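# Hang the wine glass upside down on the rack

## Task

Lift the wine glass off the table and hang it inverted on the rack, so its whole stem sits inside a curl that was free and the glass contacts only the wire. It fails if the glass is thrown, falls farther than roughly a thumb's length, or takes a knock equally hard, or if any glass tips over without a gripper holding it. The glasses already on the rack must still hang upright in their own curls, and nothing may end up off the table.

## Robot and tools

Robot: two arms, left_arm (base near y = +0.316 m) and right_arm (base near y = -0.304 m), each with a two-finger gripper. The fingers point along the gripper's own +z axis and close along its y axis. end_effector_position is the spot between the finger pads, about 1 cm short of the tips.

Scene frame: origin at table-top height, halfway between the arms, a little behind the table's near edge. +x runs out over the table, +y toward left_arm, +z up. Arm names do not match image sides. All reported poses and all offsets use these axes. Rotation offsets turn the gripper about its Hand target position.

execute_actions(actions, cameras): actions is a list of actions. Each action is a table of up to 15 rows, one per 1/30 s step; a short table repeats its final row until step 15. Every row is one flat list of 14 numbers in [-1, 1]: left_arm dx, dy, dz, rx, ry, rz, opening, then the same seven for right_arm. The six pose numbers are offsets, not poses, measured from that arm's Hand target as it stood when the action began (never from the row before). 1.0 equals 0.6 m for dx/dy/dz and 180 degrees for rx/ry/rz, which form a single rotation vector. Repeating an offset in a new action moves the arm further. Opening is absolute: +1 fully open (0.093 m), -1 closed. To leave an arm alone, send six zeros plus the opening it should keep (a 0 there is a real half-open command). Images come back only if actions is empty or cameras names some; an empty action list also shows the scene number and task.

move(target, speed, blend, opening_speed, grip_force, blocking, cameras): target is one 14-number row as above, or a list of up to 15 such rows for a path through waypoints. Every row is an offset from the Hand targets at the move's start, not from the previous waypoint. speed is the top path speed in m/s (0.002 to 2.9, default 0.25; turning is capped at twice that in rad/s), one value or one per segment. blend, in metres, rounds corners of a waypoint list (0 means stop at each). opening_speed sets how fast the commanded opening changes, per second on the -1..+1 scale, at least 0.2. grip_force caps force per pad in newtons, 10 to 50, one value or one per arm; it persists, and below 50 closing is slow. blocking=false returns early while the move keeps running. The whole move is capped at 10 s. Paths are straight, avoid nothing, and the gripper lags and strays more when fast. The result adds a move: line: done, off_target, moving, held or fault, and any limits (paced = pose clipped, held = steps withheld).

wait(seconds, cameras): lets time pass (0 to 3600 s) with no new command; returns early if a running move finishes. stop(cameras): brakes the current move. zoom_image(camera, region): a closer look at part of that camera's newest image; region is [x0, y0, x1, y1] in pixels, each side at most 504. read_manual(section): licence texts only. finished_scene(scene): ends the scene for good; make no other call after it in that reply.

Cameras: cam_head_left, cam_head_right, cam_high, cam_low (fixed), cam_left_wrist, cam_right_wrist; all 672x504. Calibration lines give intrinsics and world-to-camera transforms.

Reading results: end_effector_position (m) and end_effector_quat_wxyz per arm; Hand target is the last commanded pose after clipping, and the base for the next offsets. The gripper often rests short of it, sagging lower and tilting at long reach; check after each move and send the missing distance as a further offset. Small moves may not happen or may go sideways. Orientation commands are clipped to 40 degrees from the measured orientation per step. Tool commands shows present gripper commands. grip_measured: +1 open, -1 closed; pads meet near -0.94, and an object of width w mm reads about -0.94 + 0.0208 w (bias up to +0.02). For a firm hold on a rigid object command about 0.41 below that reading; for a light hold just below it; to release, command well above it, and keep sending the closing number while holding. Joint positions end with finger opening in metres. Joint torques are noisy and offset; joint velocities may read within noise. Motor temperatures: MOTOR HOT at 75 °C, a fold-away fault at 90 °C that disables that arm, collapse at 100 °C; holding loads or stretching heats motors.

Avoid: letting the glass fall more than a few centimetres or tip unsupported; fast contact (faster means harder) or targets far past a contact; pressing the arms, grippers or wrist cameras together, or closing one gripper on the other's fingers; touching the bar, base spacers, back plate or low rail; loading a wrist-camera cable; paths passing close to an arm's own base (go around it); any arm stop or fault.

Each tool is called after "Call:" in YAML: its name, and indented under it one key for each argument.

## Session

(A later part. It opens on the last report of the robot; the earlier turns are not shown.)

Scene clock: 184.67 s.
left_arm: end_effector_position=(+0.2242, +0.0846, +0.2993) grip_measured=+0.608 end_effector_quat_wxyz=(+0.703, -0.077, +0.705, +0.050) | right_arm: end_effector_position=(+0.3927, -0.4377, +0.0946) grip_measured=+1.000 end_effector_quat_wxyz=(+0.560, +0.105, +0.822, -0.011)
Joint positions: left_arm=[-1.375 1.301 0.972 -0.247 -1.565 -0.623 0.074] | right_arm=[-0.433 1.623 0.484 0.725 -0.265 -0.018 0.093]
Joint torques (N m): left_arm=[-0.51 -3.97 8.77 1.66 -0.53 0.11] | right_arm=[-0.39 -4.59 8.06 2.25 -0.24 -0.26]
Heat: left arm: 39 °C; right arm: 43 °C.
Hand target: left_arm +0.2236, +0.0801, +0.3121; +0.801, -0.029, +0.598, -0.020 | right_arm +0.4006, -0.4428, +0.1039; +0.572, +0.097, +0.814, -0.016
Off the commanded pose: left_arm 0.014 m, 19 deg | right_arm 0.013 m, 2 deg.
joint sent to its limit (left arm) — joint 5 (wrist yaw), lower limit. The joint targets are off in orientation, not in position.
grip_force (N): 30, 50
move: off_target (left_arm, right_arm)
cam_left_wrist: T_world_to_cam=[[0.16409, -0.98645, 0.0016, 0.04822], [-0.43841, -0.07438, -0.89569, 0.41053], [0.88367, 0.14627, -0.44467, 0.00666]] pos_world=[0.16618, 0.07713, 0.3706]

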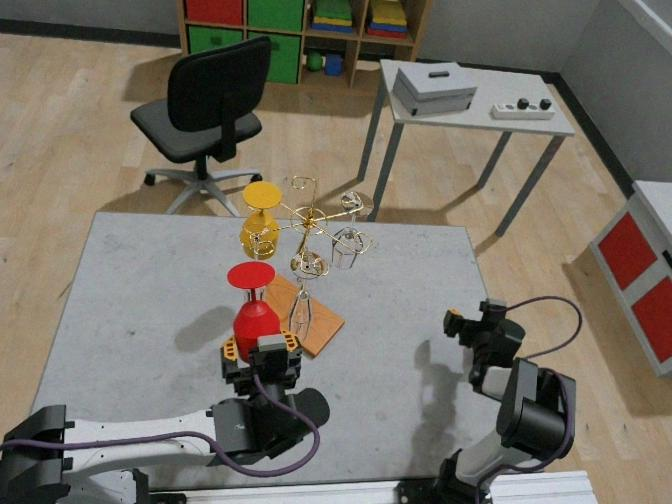

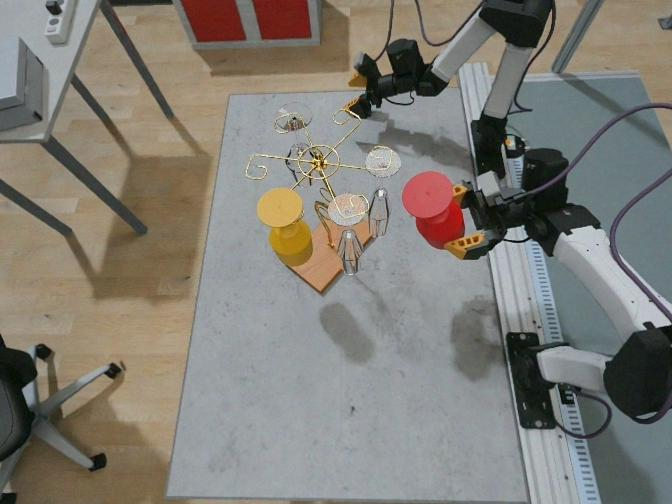

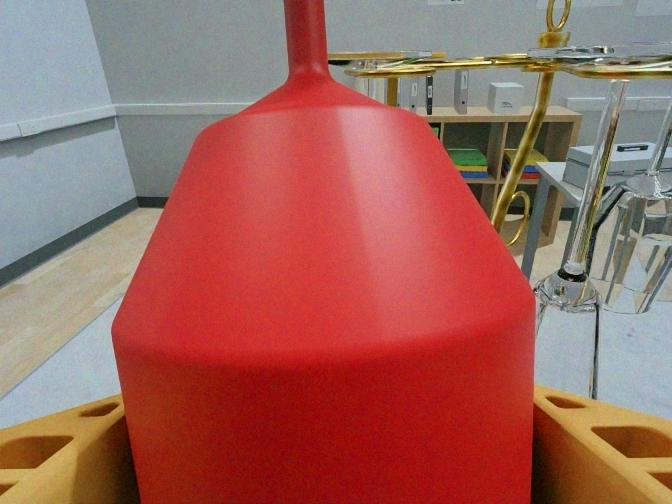

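Call:
move:
  target:
    - [-0.02,-0.233,0,0.0225,-0.0191,0,-0.4,0,0,0,0,0,0,1]
    - [0.077,-0.425,-0.02,0.0225,-0.0191,0,-0.4,0,0,0,0,0,0,1]
  blend: 0.05
  speed: 0.25
  cameras: ["cam_head_left","cam_head_right","cam_high","cam_left_wrist"]

Call:
zoom_image:
  camera: "cam_high"
  region: [240, 70, 450, 270]

Call:
zoom_image:
  camera: "cam_head_right"
  region: [260, 160, 420, 330]

Call:
zoom_image:
  camera: "cam_left_wrist"
  region: [200, 0, 672, 300]

Scene clock: 196.53 s.
left_arm: end_effector_position=(+0.2676, -0.1786, +0.2915) grip_measured=+0.608 end_effector_quat_wxyz=(+0.793, +0.050, +0.606, +0.018) | right_arm: end_effector_position=(+0.3926, -0.4377, +0.0945) grip_measured=+1.000 end_effector_quat_wxyz=(+0.560, +0.105, +0.822, -0.011)
Joint positions: left_arm=[-1.365 2.368 1.731 1.468 -1.204 0.893 0.074] | right_arm=[-0.433 1.623 0.484 0.724 -0.265 -0.018 0.093]
Joint torques (N m): left_arm=[0.87 -12.12 7.94 1.91 0.6 0.18] | right_arm=[-0.43 -4.57 8.16 2.22 -0.22 -0.22]
Heat: left arm: 40 °C; right arm: 44 °C.
Hand target: left_arm +0.2698, -0.1749, +0.3004; +0.819, +0.000, +0.574, +0.001 | right_arm +0.4005, -0.4428, +0.1038; +0.572, +0.097, +0.814, -0.016
Off the commanded pose: left_arm 0.010 m, 8 deg | right_arm 0.013 m, 2 deg.
joint sent to its limit (left arm) — joint 4 (wrist pitch), upper limit. The joint targets are off in orientation, not in position.
grip_force (N): 30, 50
move: off_target (left_arm)
cam_left_wrist: T_world_to_cam=[[-0.0385, -0.98941, -0.13997, -0.12354], [-0.18454, 0.1447, -0.97211, 0.39632], [0.98207, -0.0116, -0.18816, -0.12593]] pos_world=[0.19206, -0.18104, 0.34429]

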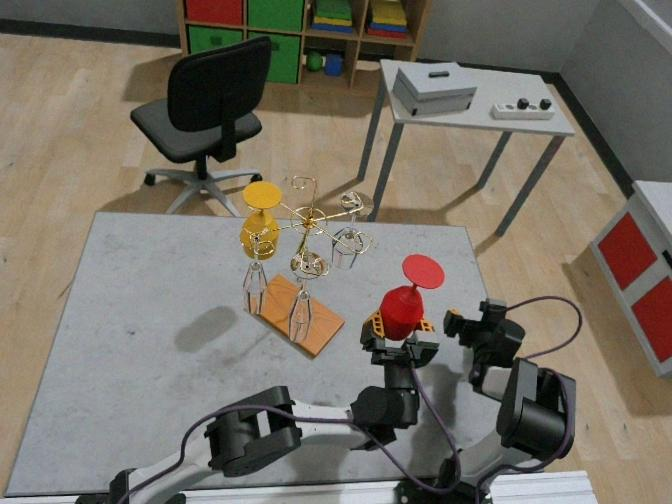

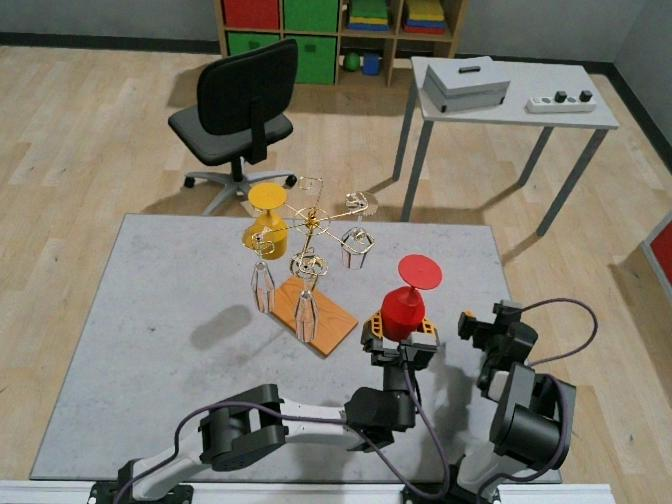

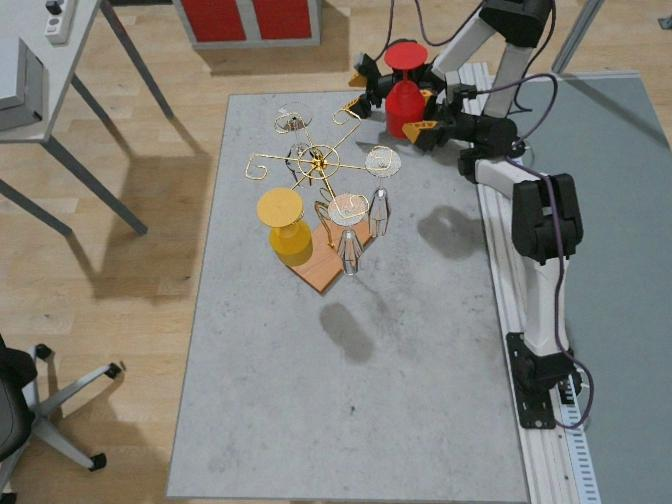

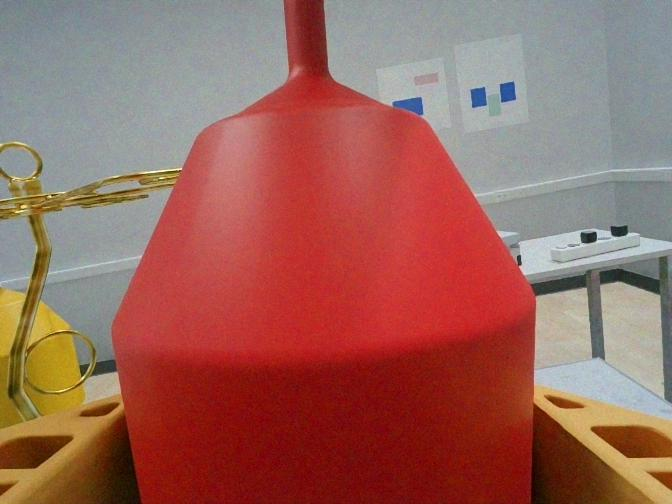

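Scaled by 2.400 from the camera's image (finer frame: 960x720).

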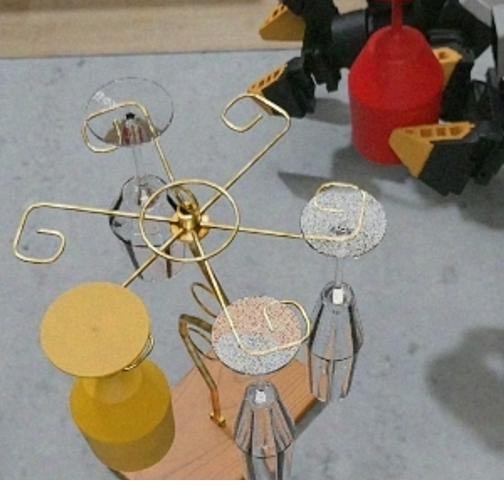

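Scaled by 2.965 from the camera's image (finer frame: 960x720).

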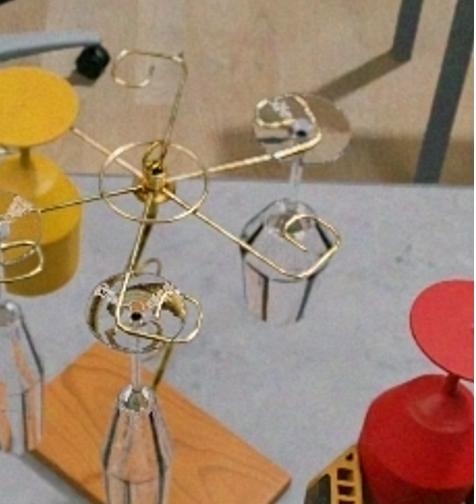

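Scaled by 1.068 from the camera's image (finer frame: 960x720).

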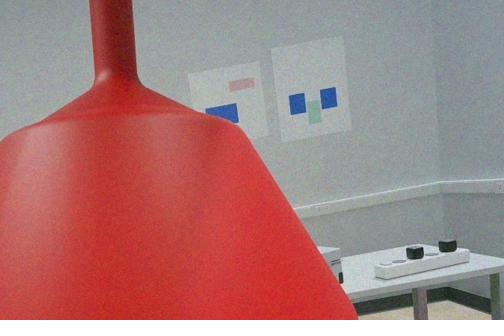

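Call:
move:
  target:
    - [0.05,0.02,-0.03,0,0.0667,0,-0.4,0,0,0,0,0,0,1]
    - [0.162,0.06,-0.062,0,0.0667,0,-0.4,0,0,0,0,0,0,1]
  speed: 0.12
  blend: 0.02
  cameras: ["cam_head_left","cam_head_right","cam_high","cam_low","cam_left_wrist"]

Call:
zoom_image:
  camera: "cam_high"
  region: [270, 70, 430, 190]

Call:
zoom_image:
  camera: "cam_head_right"
  region: [280, 160, 440, 330]

Call:
zoom_image:
  camera: "cam_head_left"
  region: [280, 160, 440, 330]

Scene clock: 235.40 s.
left_arm: end_effector_position=(+0.3695, -0.1459, +0.2215) grip_measured=+0.608 end_effector_quat_wxyz=(+0.741, +0.030, +0.669, +0.037) | right_arm: end_effector_position=(+0.3926, -0.4377, +0.0945) grip_measured=+1.000 end_effector_quat_wxyz=(+0.560, +0.105, +0.822, -0.011)
Joint positions: left_arm=[-1.165 2.333 1.629 0.982 -1.168 0.342 0.074] | right_arm=[-0.433 1.623 0.484 0.724 -0.265 -0.018 0.093]
Joint torques (N m): left_arm=[0.46 -22.11 5.23 1.74 0.3 0.02] | right_arm=[-0.4 -4.62 8.03 2.26 -0.22 -0.23]
Motor temperatures (°C): left_arm=[27 47 43 36 28 28 27] | right_arm=[28 37 33 46 25 28 25]
Heat: left arm: 47 °C; right arm: 46 °C.
Hand target: left_arm +0.3672, -0.1388, +0.2632; +0.754, +0.000, +0.657, +0.001 | right_arm +0.4005, -0.4428, +0.1039; +0.572, +0.097, +0.814, -0.016
Off the commanded pose: left_arm 0.042 m, 6 deg | right_arm 0.013 m, 2 deg.
grip_force (N): 30, 50
move: off_target (left_arm)
cam_left_wrist: T_world_to_cam=[[0.00349, -0.99133, -0.13131, -0.11475], [-0.346, 0.12201, -0.93027, 0.38945], [0.93823, 0.04868, -0.34258, -0.17958]] pos_world=[0.30364, -0.15253, 0.28571]

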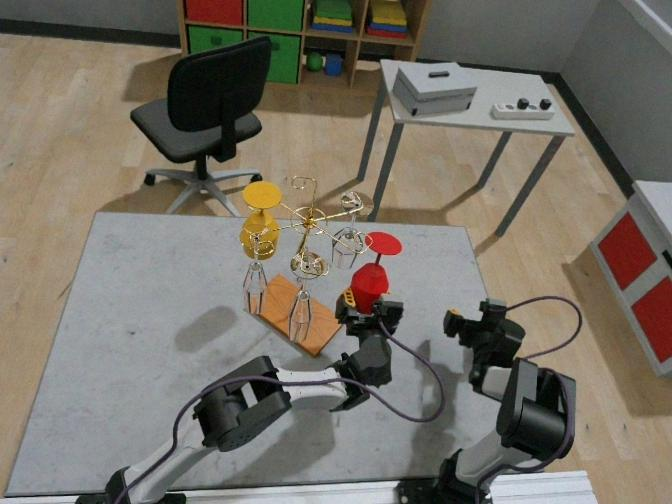

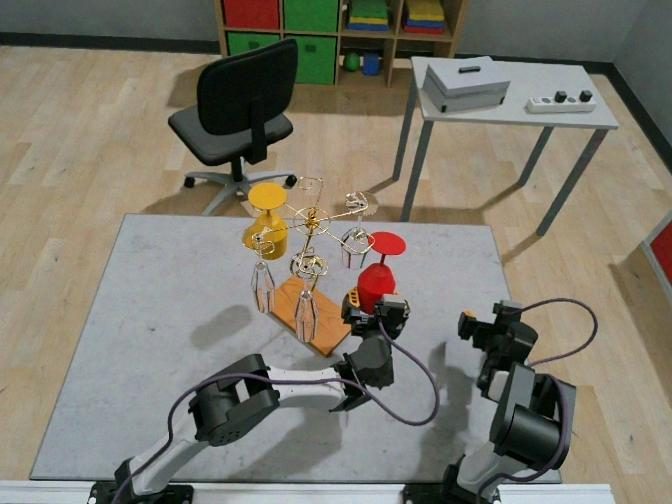

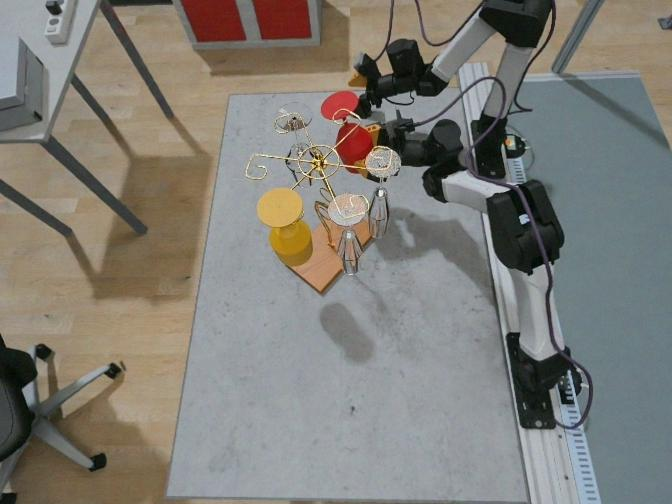

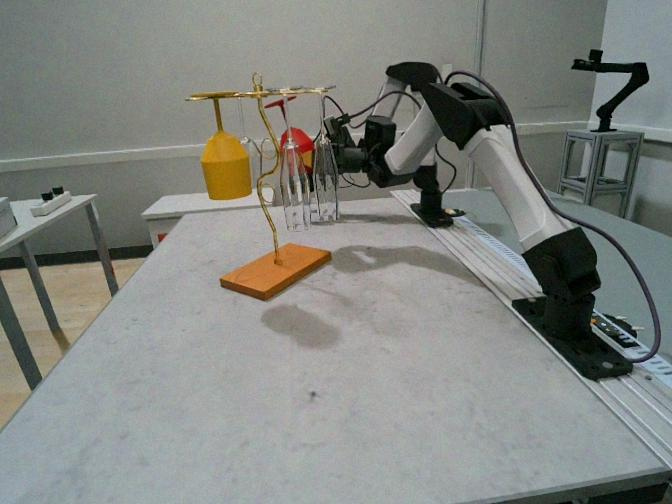

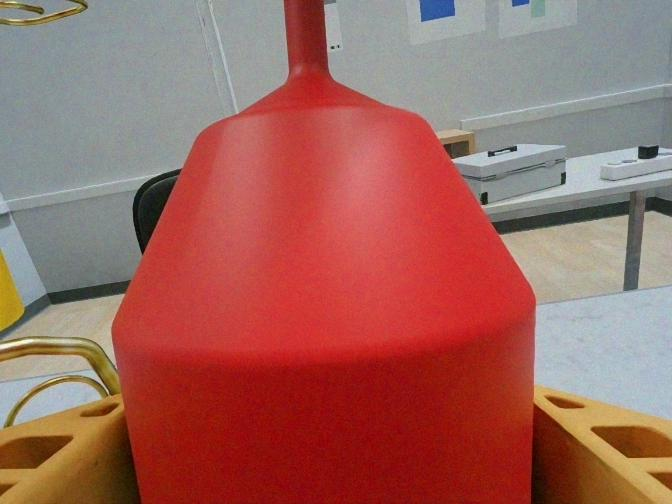

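Scaled by 3.150 from the camera's image (finer frame: 960x720).

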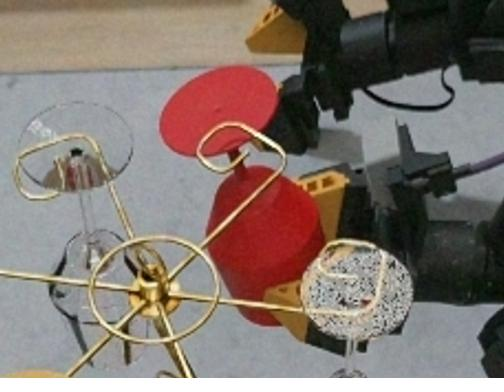

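Scaled by 2.965 from the camera's image (finer frame: 960x720).

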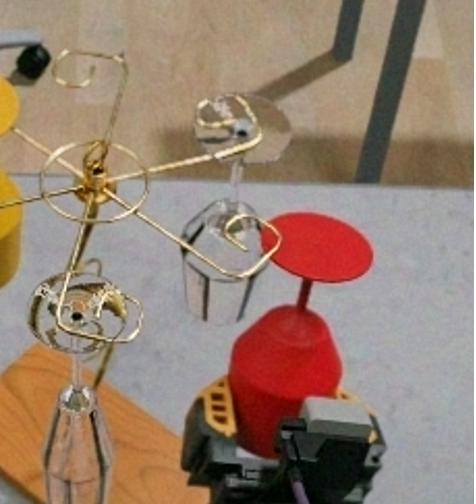

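Scaled by 2.965 from the camera's image (finer frame: 960x720).

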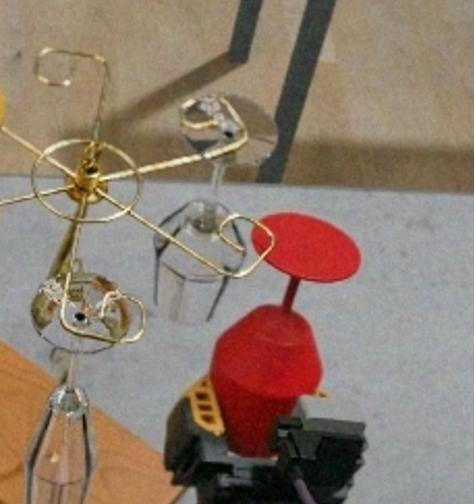

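Call:
move:
  target:
    - [0,-0.005,-0.08,0,0,0,-0.4,0,0,0,0,0,0,1]
    - [-0.06,-0.11,-0.08,0,0,0,-0.4,0,0,0,0,0,0,1]
    - [-0.06,-0.11,0.045,0,0,0,-0.4,0,0,0,0,0,0,1]
  speed: 0.1
  cameras: ["cam_head_left","cam_head_right","cam_high"]

Call:
zoom_image:
  camera: "cam_high"
  region: [270, 70, 430, 190]

Call:
zoom_image:
  camera: "cam_head_right"
  region: [280, 160, 440, 330]

Scene clock: 248.17 s.
left_arm: end_effector_position=(+0.3357, -0.2119, +0.2318) grip_measured=+0.608 end_effector_quat_wxyz=(+0.741, +0.047, +0.669, +0.045) | right_arm: end_effector_position=(+0.3926, -0.4377, +0.0945) grip_measured=+1.000 end_effector_quat_wxyz=(+0.560, +0.105, +0.822, -0.011)
Joint positions: left_arm=[-1.267 2.523 2.005 0.862 -1.25 0.45 0.074] | right_arm=[-0.433 1.623 0.484 0.724 -0.265 -0.018 0.093]
Joint torques (N m): left_arm=[-0.18 -23.75 8.8 1.68 0.15 0.06] | right_arm=[-0.42 -4.56 8.18 2.26 -0.23 -0.23]
Motor temperatures (°C): left_arm=[27 59 42 36 28 28 27] | right_arm=[28 37 33 46 25 28 25]
Heat: left arm: 59 °C; right arm: 46 °C.
Hand target: left_arm +0.3310, -0.2049, +0.2900; +0.754, +0.000, +0.657, +0.001 | right_arm +0.4005, -0.4428, +0.1039; +0.572, +0.097, +0.814, -0.016
Off the commanded pose: left_arm 0.059 m, 8 deg | right_arm 0.013 m, 2 deg.
grip_force (N): 30, 50
move: off_target (left_arm)

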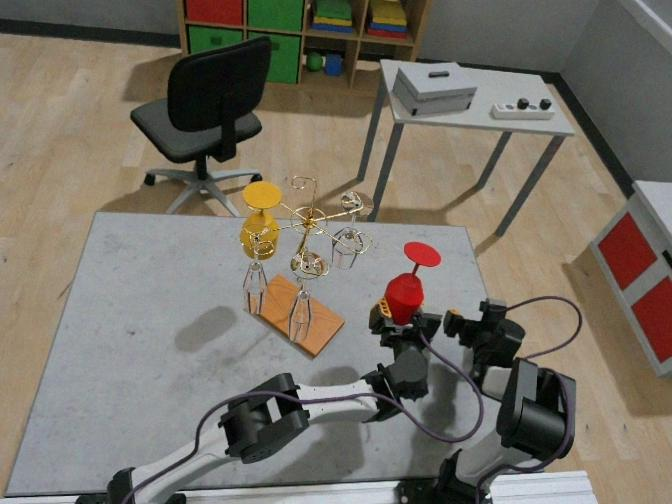

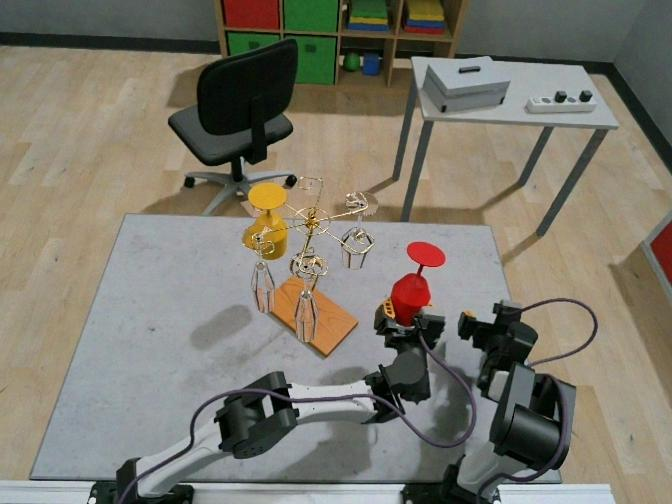

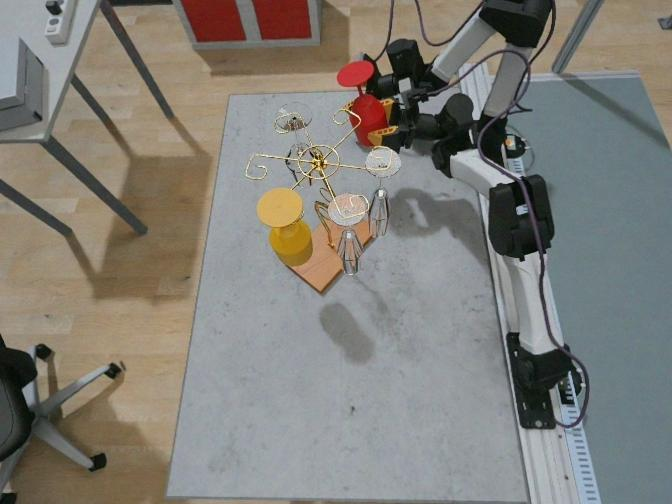

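Scaled by 3.150 from the camera's image (finer frame: 960x720).

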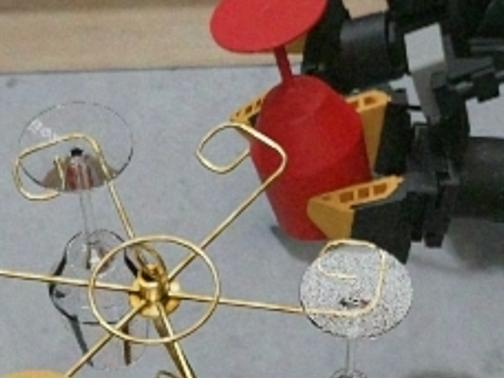

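Scaled by 2.965 from the camera's image (finer frame: 960x720).

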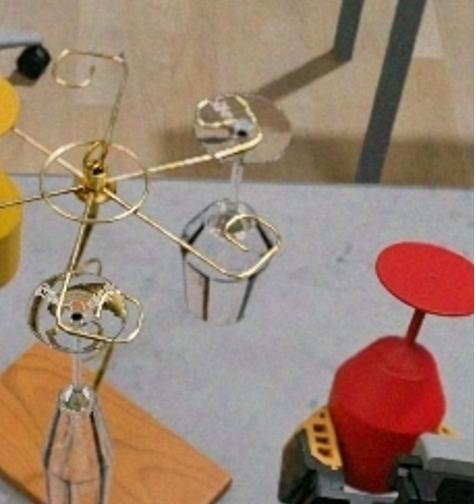

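Call:
move:
  target: [-0.14,0.14,-0.05,0,-0.0667,0,-0.4,0,0,0,0,0,0,1]
  speed: 0.2
  cameras: ["cam_head_left","cam_high"]

Call:
zoom_image:
  camera: "cam_head_left"
  region: [80, 230, 580, 504]

Scene clock: 265.67 s.
left_arm: end_effector_position=(+0.2553, -0.1306, +0.2206) grip_measured=+0.608 end_effector_quat_wxyz=(+0.757, +0.079, +0.648, +0.032) | right_arm: end_effector_position=(+0.3926, -0.4377, +0.0945) grip_measured=+1.000 end_effector_quat_wxyz=(+0.560, +0.105, +0.822, -0.011)
Joint positions: left_arm=[-1.378 2.221 1.296 1.466 -1.27 0.676 0.074] | right_arm=[-0.433 1.623 0.484 0.724 -0.265 -0.018 0.093]
Joint torques (N m): left_arm=[-0.84 -19.28 4.16 2.25 0.52 0.16] | right_arm=[-0.43 -4.49 8.16 2.25 -0.22 -0.25]
Motor temperatures (°C): left_arm=[27 71 43 36 28 28 27] | right_arm=[28 37 34 46 25 28 25]
Heat: left arm: 71 °C; right arm: 46 °C.
Hand target: left_arm +0.2471, -0.1209, +0.2601; +0.819, +0.000, +0.574, +0.001 | right_arm +0.4005, -0.4428, +0.1039; +0.572, +0.097, +0.814, -0.016
Off the commanded pose: left_arm 0.041 m, 15 deg | right_arm 0.013 m, 2 deg.
joint sent to its limit (left arm) — joint 4 (wrist pitch), upper limit. The joint targets are off in orientation, not in position.
grip_force (N): 30, 50
move: off_target (left_arm)

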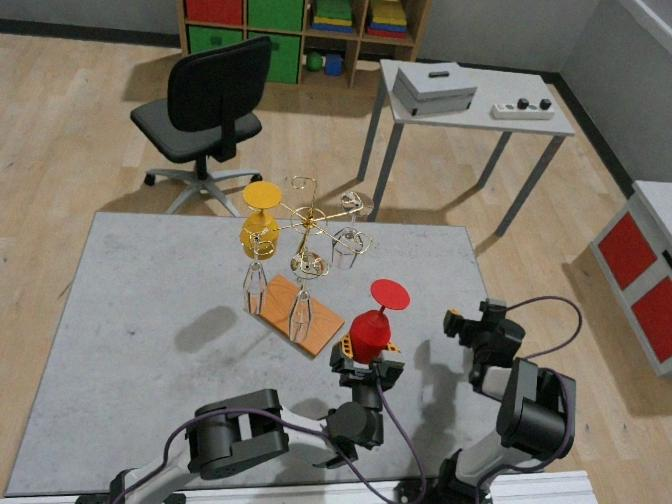

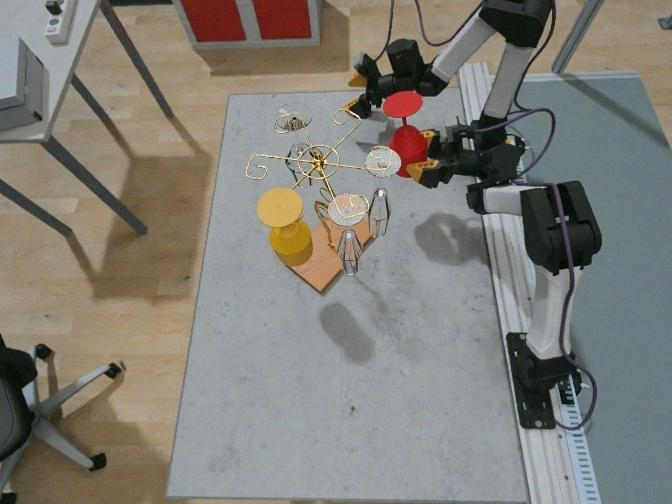

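Scaled by 1.008 from the camera's image (finer frame: 960x720).

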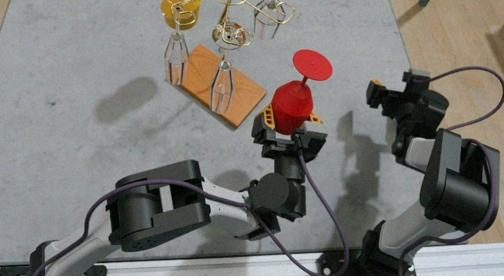

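Call:
move:
  target:
    - [-0.04,0.1,0,0,-0.05,0,-0.4,0,0,0,0,0,0,1]
    - [-0.035,0.34,0.07,0,0,0,-0.4,0,0,0,0,0,0,1]
  speed: 0.3
  blend: 0.05

Scene clock: 270.27 s.
left_arm: end_effector_position=(+0.2281, +0.0725, +0.2843) grip_measured=+0.608 end_effector_quat_wxyz=(+0.772, +0.068, +0.632, +0.012) | right_arm: end_effector_position=(+0.3926, -0.4377, +0.0945) grip_measured=+1.000 end_effector_quat_wxyz=(+0.560, +0.105, +0.822, -0.011)
Joint positions: left_arm=[-1.327 1.386 0.479 1.473 -1.193 0.648 0.074] | right_arm=[-0.433 1.623 0.484 0.724 -0.265 -0.018 0.093]
Joint torques (N m): left_arm=[0.9 -7.58 4.25 2.2 0.44 0.17] | right_arm=[-0.49 -4.56 8.18 2.25 -0.23 -0.23]
Motor temperatures (°C): left_arm=[27 71 43 37 28 28 27] | right_arm=[28 37 34 47 25 28 25]
Heat: left arm: 71 °C; right arm: 47 °C.
Hand target: left_arm +0.2261, +0.0832, +0.3021; +0.819, +0.000, +0.574, +0.001 | right_arm +0.4005, -0.4428, +0.1039; +0.572, +0.097, +0.814, -0.016
Off the commanded pose: left_arm 0.021 m, 12 deg | right_arm 0.013 m, 2 deg.
joint sent to its limit (left arm) — joint 4 (wrist pitch), upper limit. The joint targets are off in orientation, not in position.
grip_force (N): 30, 50
move: off_target (left_arm)

Call:
wait:
  seconds: 0.1
  cameras: ["cam_head_left","cam_head_right","cam_high","cam_low"]

Call:
zoom_image:
  camera: "cam_high"
  region: [330, 0, 672, 450]

Call:
zoom_image:
  camera: "cam_head_right"
  region: [0, 230, 504, 504]

Scene clock: 284.13 s.
left_arm: end_effector_position=(+0.2281, +0.0723, +0.2844) grip_measured=+0.608 end_effector_quat_wxyz=(+0.772, +0.068, +0.632, +0.012) | right_arm: end_effector_position=(+0.3926, -0.4377, +0.0945) grip_measured=+1.000 end_effector_quat_wxyz=(+0.560, +0.105, +0.822, -0.011)
Joint positions: left_arm=[-1.327 1.386 0.479 1.473 -1.193 0.648 0.074] | right_arm=[-0.433 1.623 0.484 0.724 -0.265 -0.018 0.093]
Joint torques (N m): left_arm=[0.88 -7.54 4.25 2.21 0.46 0.16] | right_arm=[-0.49 -4.63 8.18 2.28 -0.22 -0.23]
Motor temperatures (°C): left_arm=[27 61 41 39 28 28 27] | right_arm=[28 37 34 47 25 28 25]
Heat: left arm: 61 °C; right arm: 47 °C.
Hand target: left_arm +0.2261, +0.0831, +0.3021; +0.819, +0.000, +0.574, +0.001 | right_arm +0.4006, -0.4428, +0.1039; +0.572, +0.097, +0.814, -0.016
Tool commands: left_gripper/opening=-0.4 right_gripper/opening=+1.0
Off the commanded pose: left_arm 0.021 m, 12 deg | right_arm 0.013 m, 2 deg.
grip_force (N): 30, 50
wait: 0.10 s; at rest from the start

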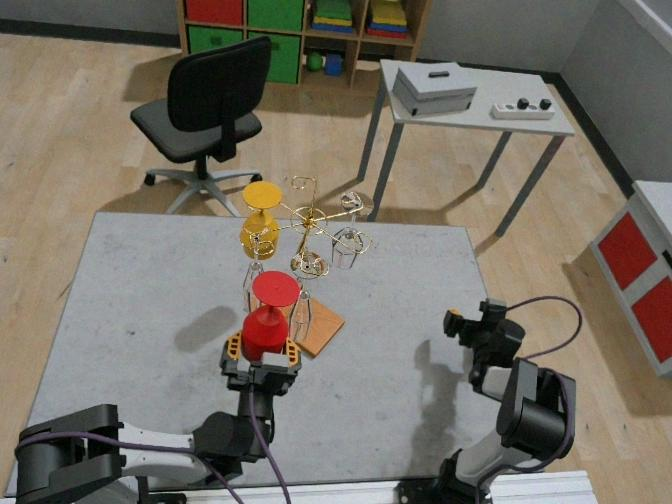

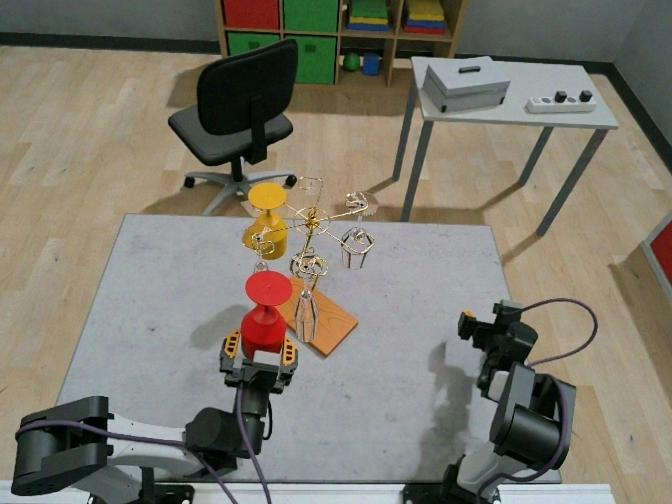

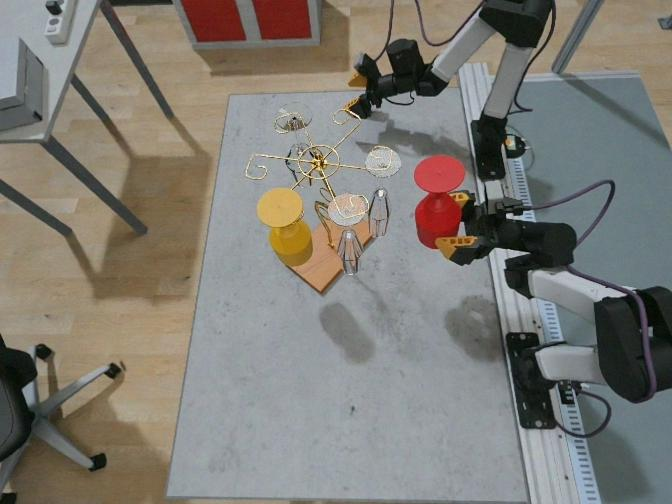

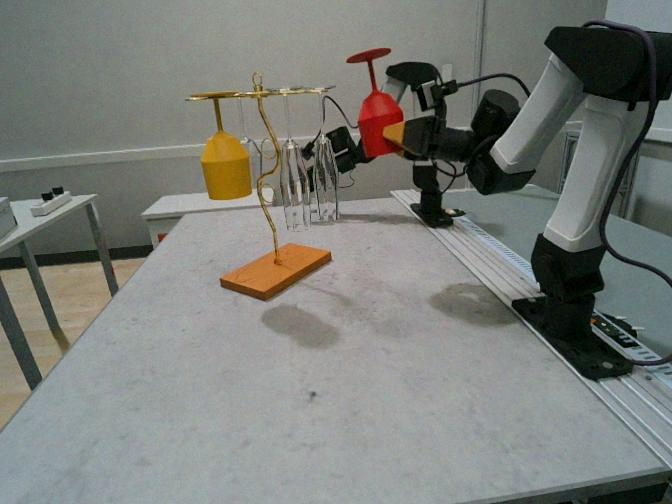

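Scaled by 1.120 from the camera's image (finer frame: 960x720).

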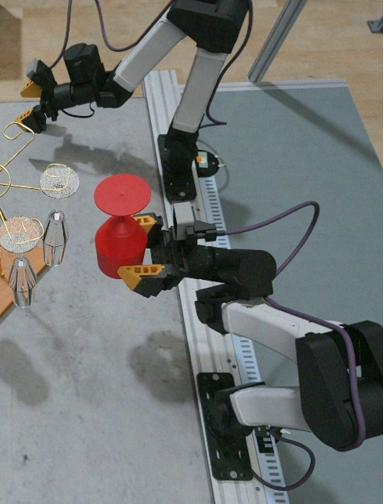

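Scaled by 1.000.

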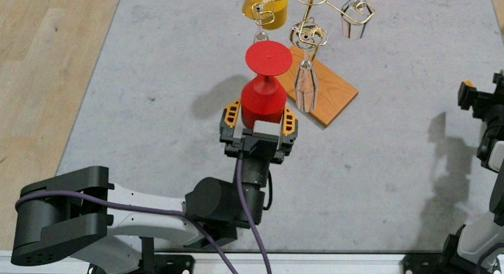

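Call:
move:
  target: [0.015,-0.035,0,0,0,-0.2778,-0.4,0,0.05,0.45,0,0,0,0]
  cameras: ["cam_head_left","cam_head_right","cam_high","cam_low"]

Call:
zoom_image:
  camera: "cam_low"
  region: [280, 20, 480, 220]

Scene clock: 303.93 s.
left_arm: end_effector_position=(+0.2359, +0.0604, +0.2944) grip_measured=+0.608 end_effector_quat_wxyz=(+0.733, +0.246, +0.536, -0.340) | right_arm: end_effector_position=(+0.3966, -0.4138, +0.3587) grip_measured=+0.002 end_effector_quat_wxyz=(+0.557, +0.096, +0.825, -0.017)
Joint positions: left_arm=[-0.81 1.035 0.313 1.043 0.042 -0.02 0.074] | right_arm=[-0.328 1.299 1.367 -0.479 -0.168 0.003 0.045]
Joint torques (N m): left_arm=[0.85 -1.66 5.72 2.42 0.11 0.16] | right_arm=[0.95 -3.78 10.28 2.24 -0.06 0.06]
Motor temperatures (°C): left_arm=[27 52 40 40 28 28 27] | right_arm=[28 37 34 47 25 28 25]
Heat: left arm: 52 °C; right arm: 47 °C.
Hand target: left_arm +0.2351, +0.0621, +0.3021; +0.742, +0.242, +0.521, -0.346 | right_arm +0.4006, -0.4128, +0.3738; +0.572, +0.097, +0.814, -0.016
Off the commanded pose: left_arm 0.008 m, 2 deg | right_arm 0.016 m, 2 deg.
grip_force (N): 30, 50
move: off_target (right_arm)

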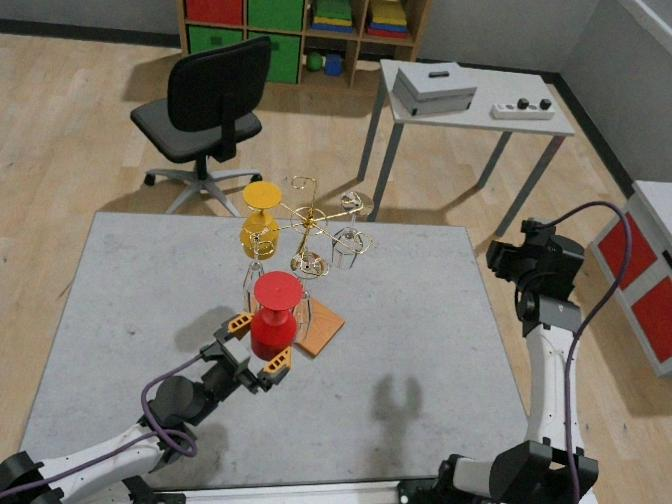

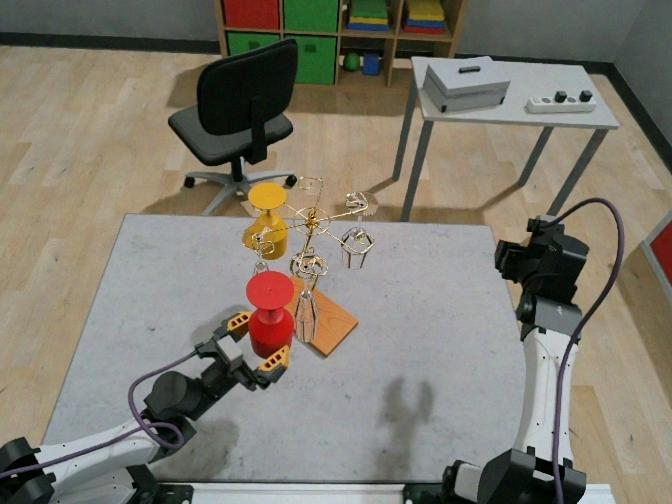

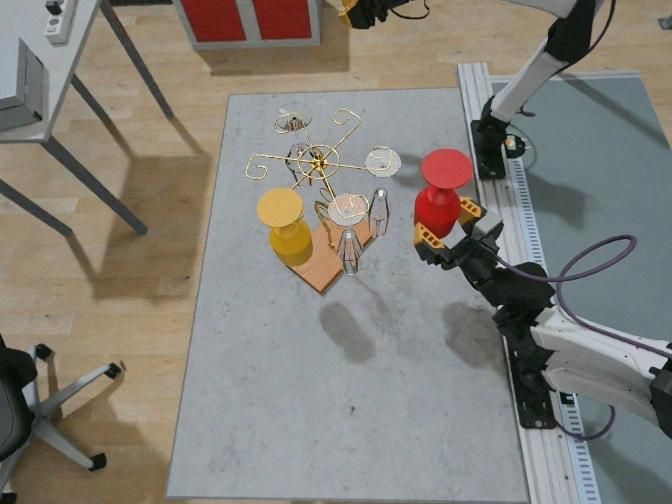

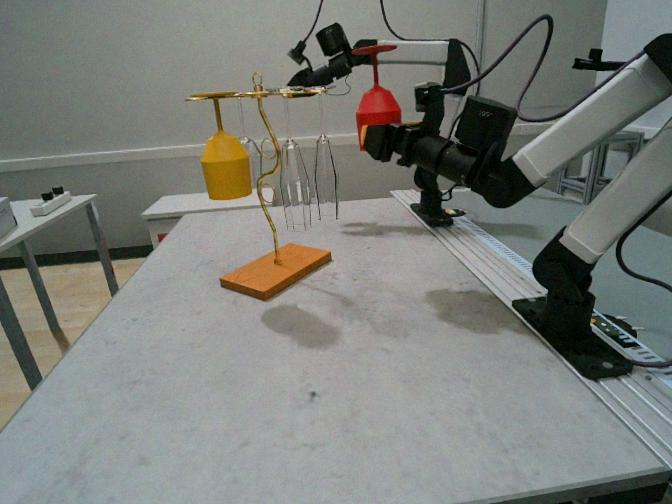

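Scaled by 2.520 from the camera's image (finer frame: 960x720).

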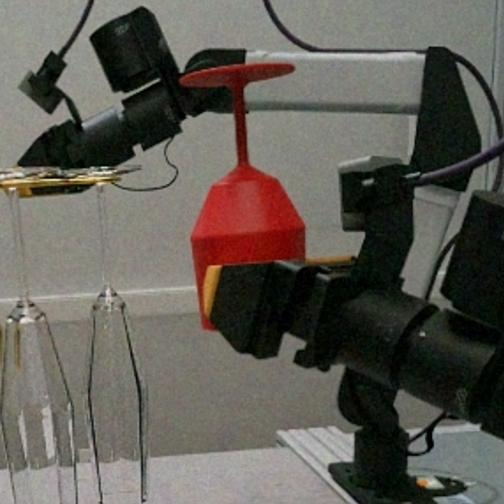

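Call:
move:
  target: [0,0,0,0,0,0,-0.4,-0.271,0.605,0.018,0.1075,-0.1627,0.561,0]
  cameras: ["cam_head_left","cam_head_right","cam_high","cam_right_wrist"]

Scene clock: 324.00 s.
left_arm: end_effector_position=(+0.2357, +0.0604, +0.2947) grip_measured=+0.608 end_effector_quat_wxyz=(+0.733, +0.246, +0.535, -0.341) | right_arm: end_effector_position=(+0.2381, -0.0516, +0.3870) grip_measured=+0.002 end_effector_quat_wxyz=(+0.519, -0.473, +0.438, +0.561)
Joint positions: left_arm=[-0.81 1.035 0.313 1.044 0.043 -0.021 0.074] | right_arm=[0.349 1.333 0.855 1.031 -1.258 0.551 0.045]
Joint torques (N m): left_arm=[0.91 -1.65 5.72 2.39 0.09 0.13] | right_arm=[0.69 -3.17 5.89 1.46 0.24 0.02]
Motor temperatures (°C): left_arm=[27 44 41 42 28 28 27] | right_arm=[28 36 37 45 25 28 25]
Heat: left arm: 44 °C; right arm: 45 °C.
Hand target: left_arm +0.2351, +0.0621, +0.3021; +0.742, +0.242, +0.520, -0.346 | right_arm +0.2379, -0.0498, +0.3846; +0.518, -0.473, +0.435, +0.564
Off the commanded pose: left_arm 0.008 m, 2 deg | right_arm 0.003 m, 0 deg.
grip_force (N): 30, 50
move: done
cam_right_wrist: T_world_to_cam=[[0.99827, 0.05849, 0.00522, -0.23739], [0.02072, -0.26771, -0.96328, 0.39292], [-0.05494, 0.96172, -0.26846, 0.25567]] pos_world=[0.24288, -0.12681, 0.44836]

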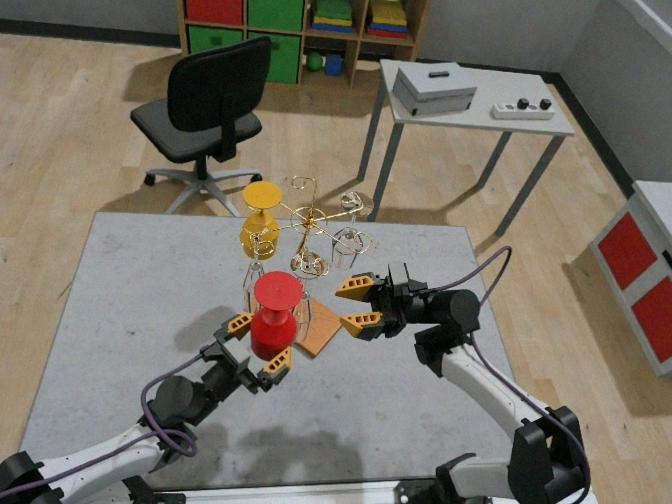

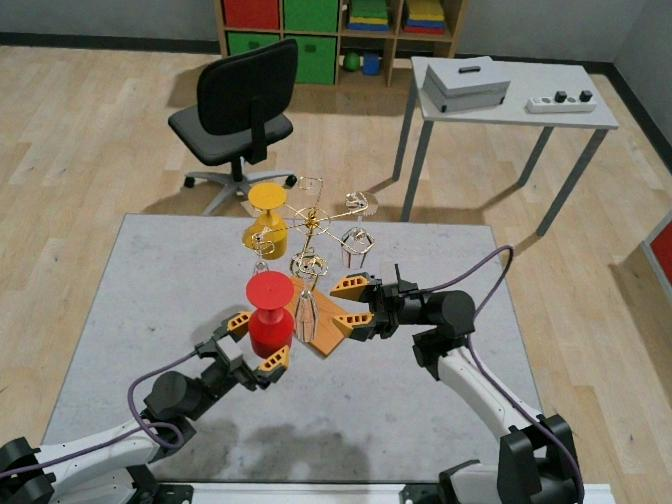

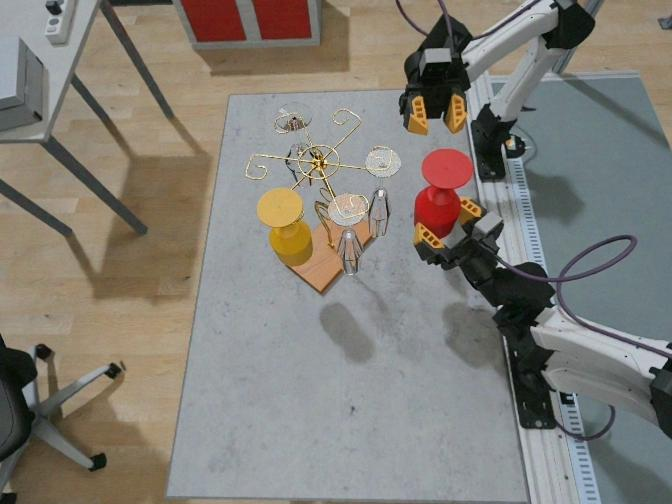

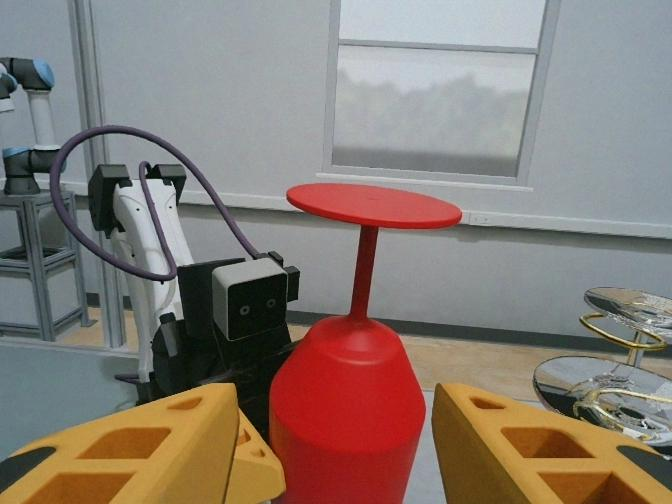

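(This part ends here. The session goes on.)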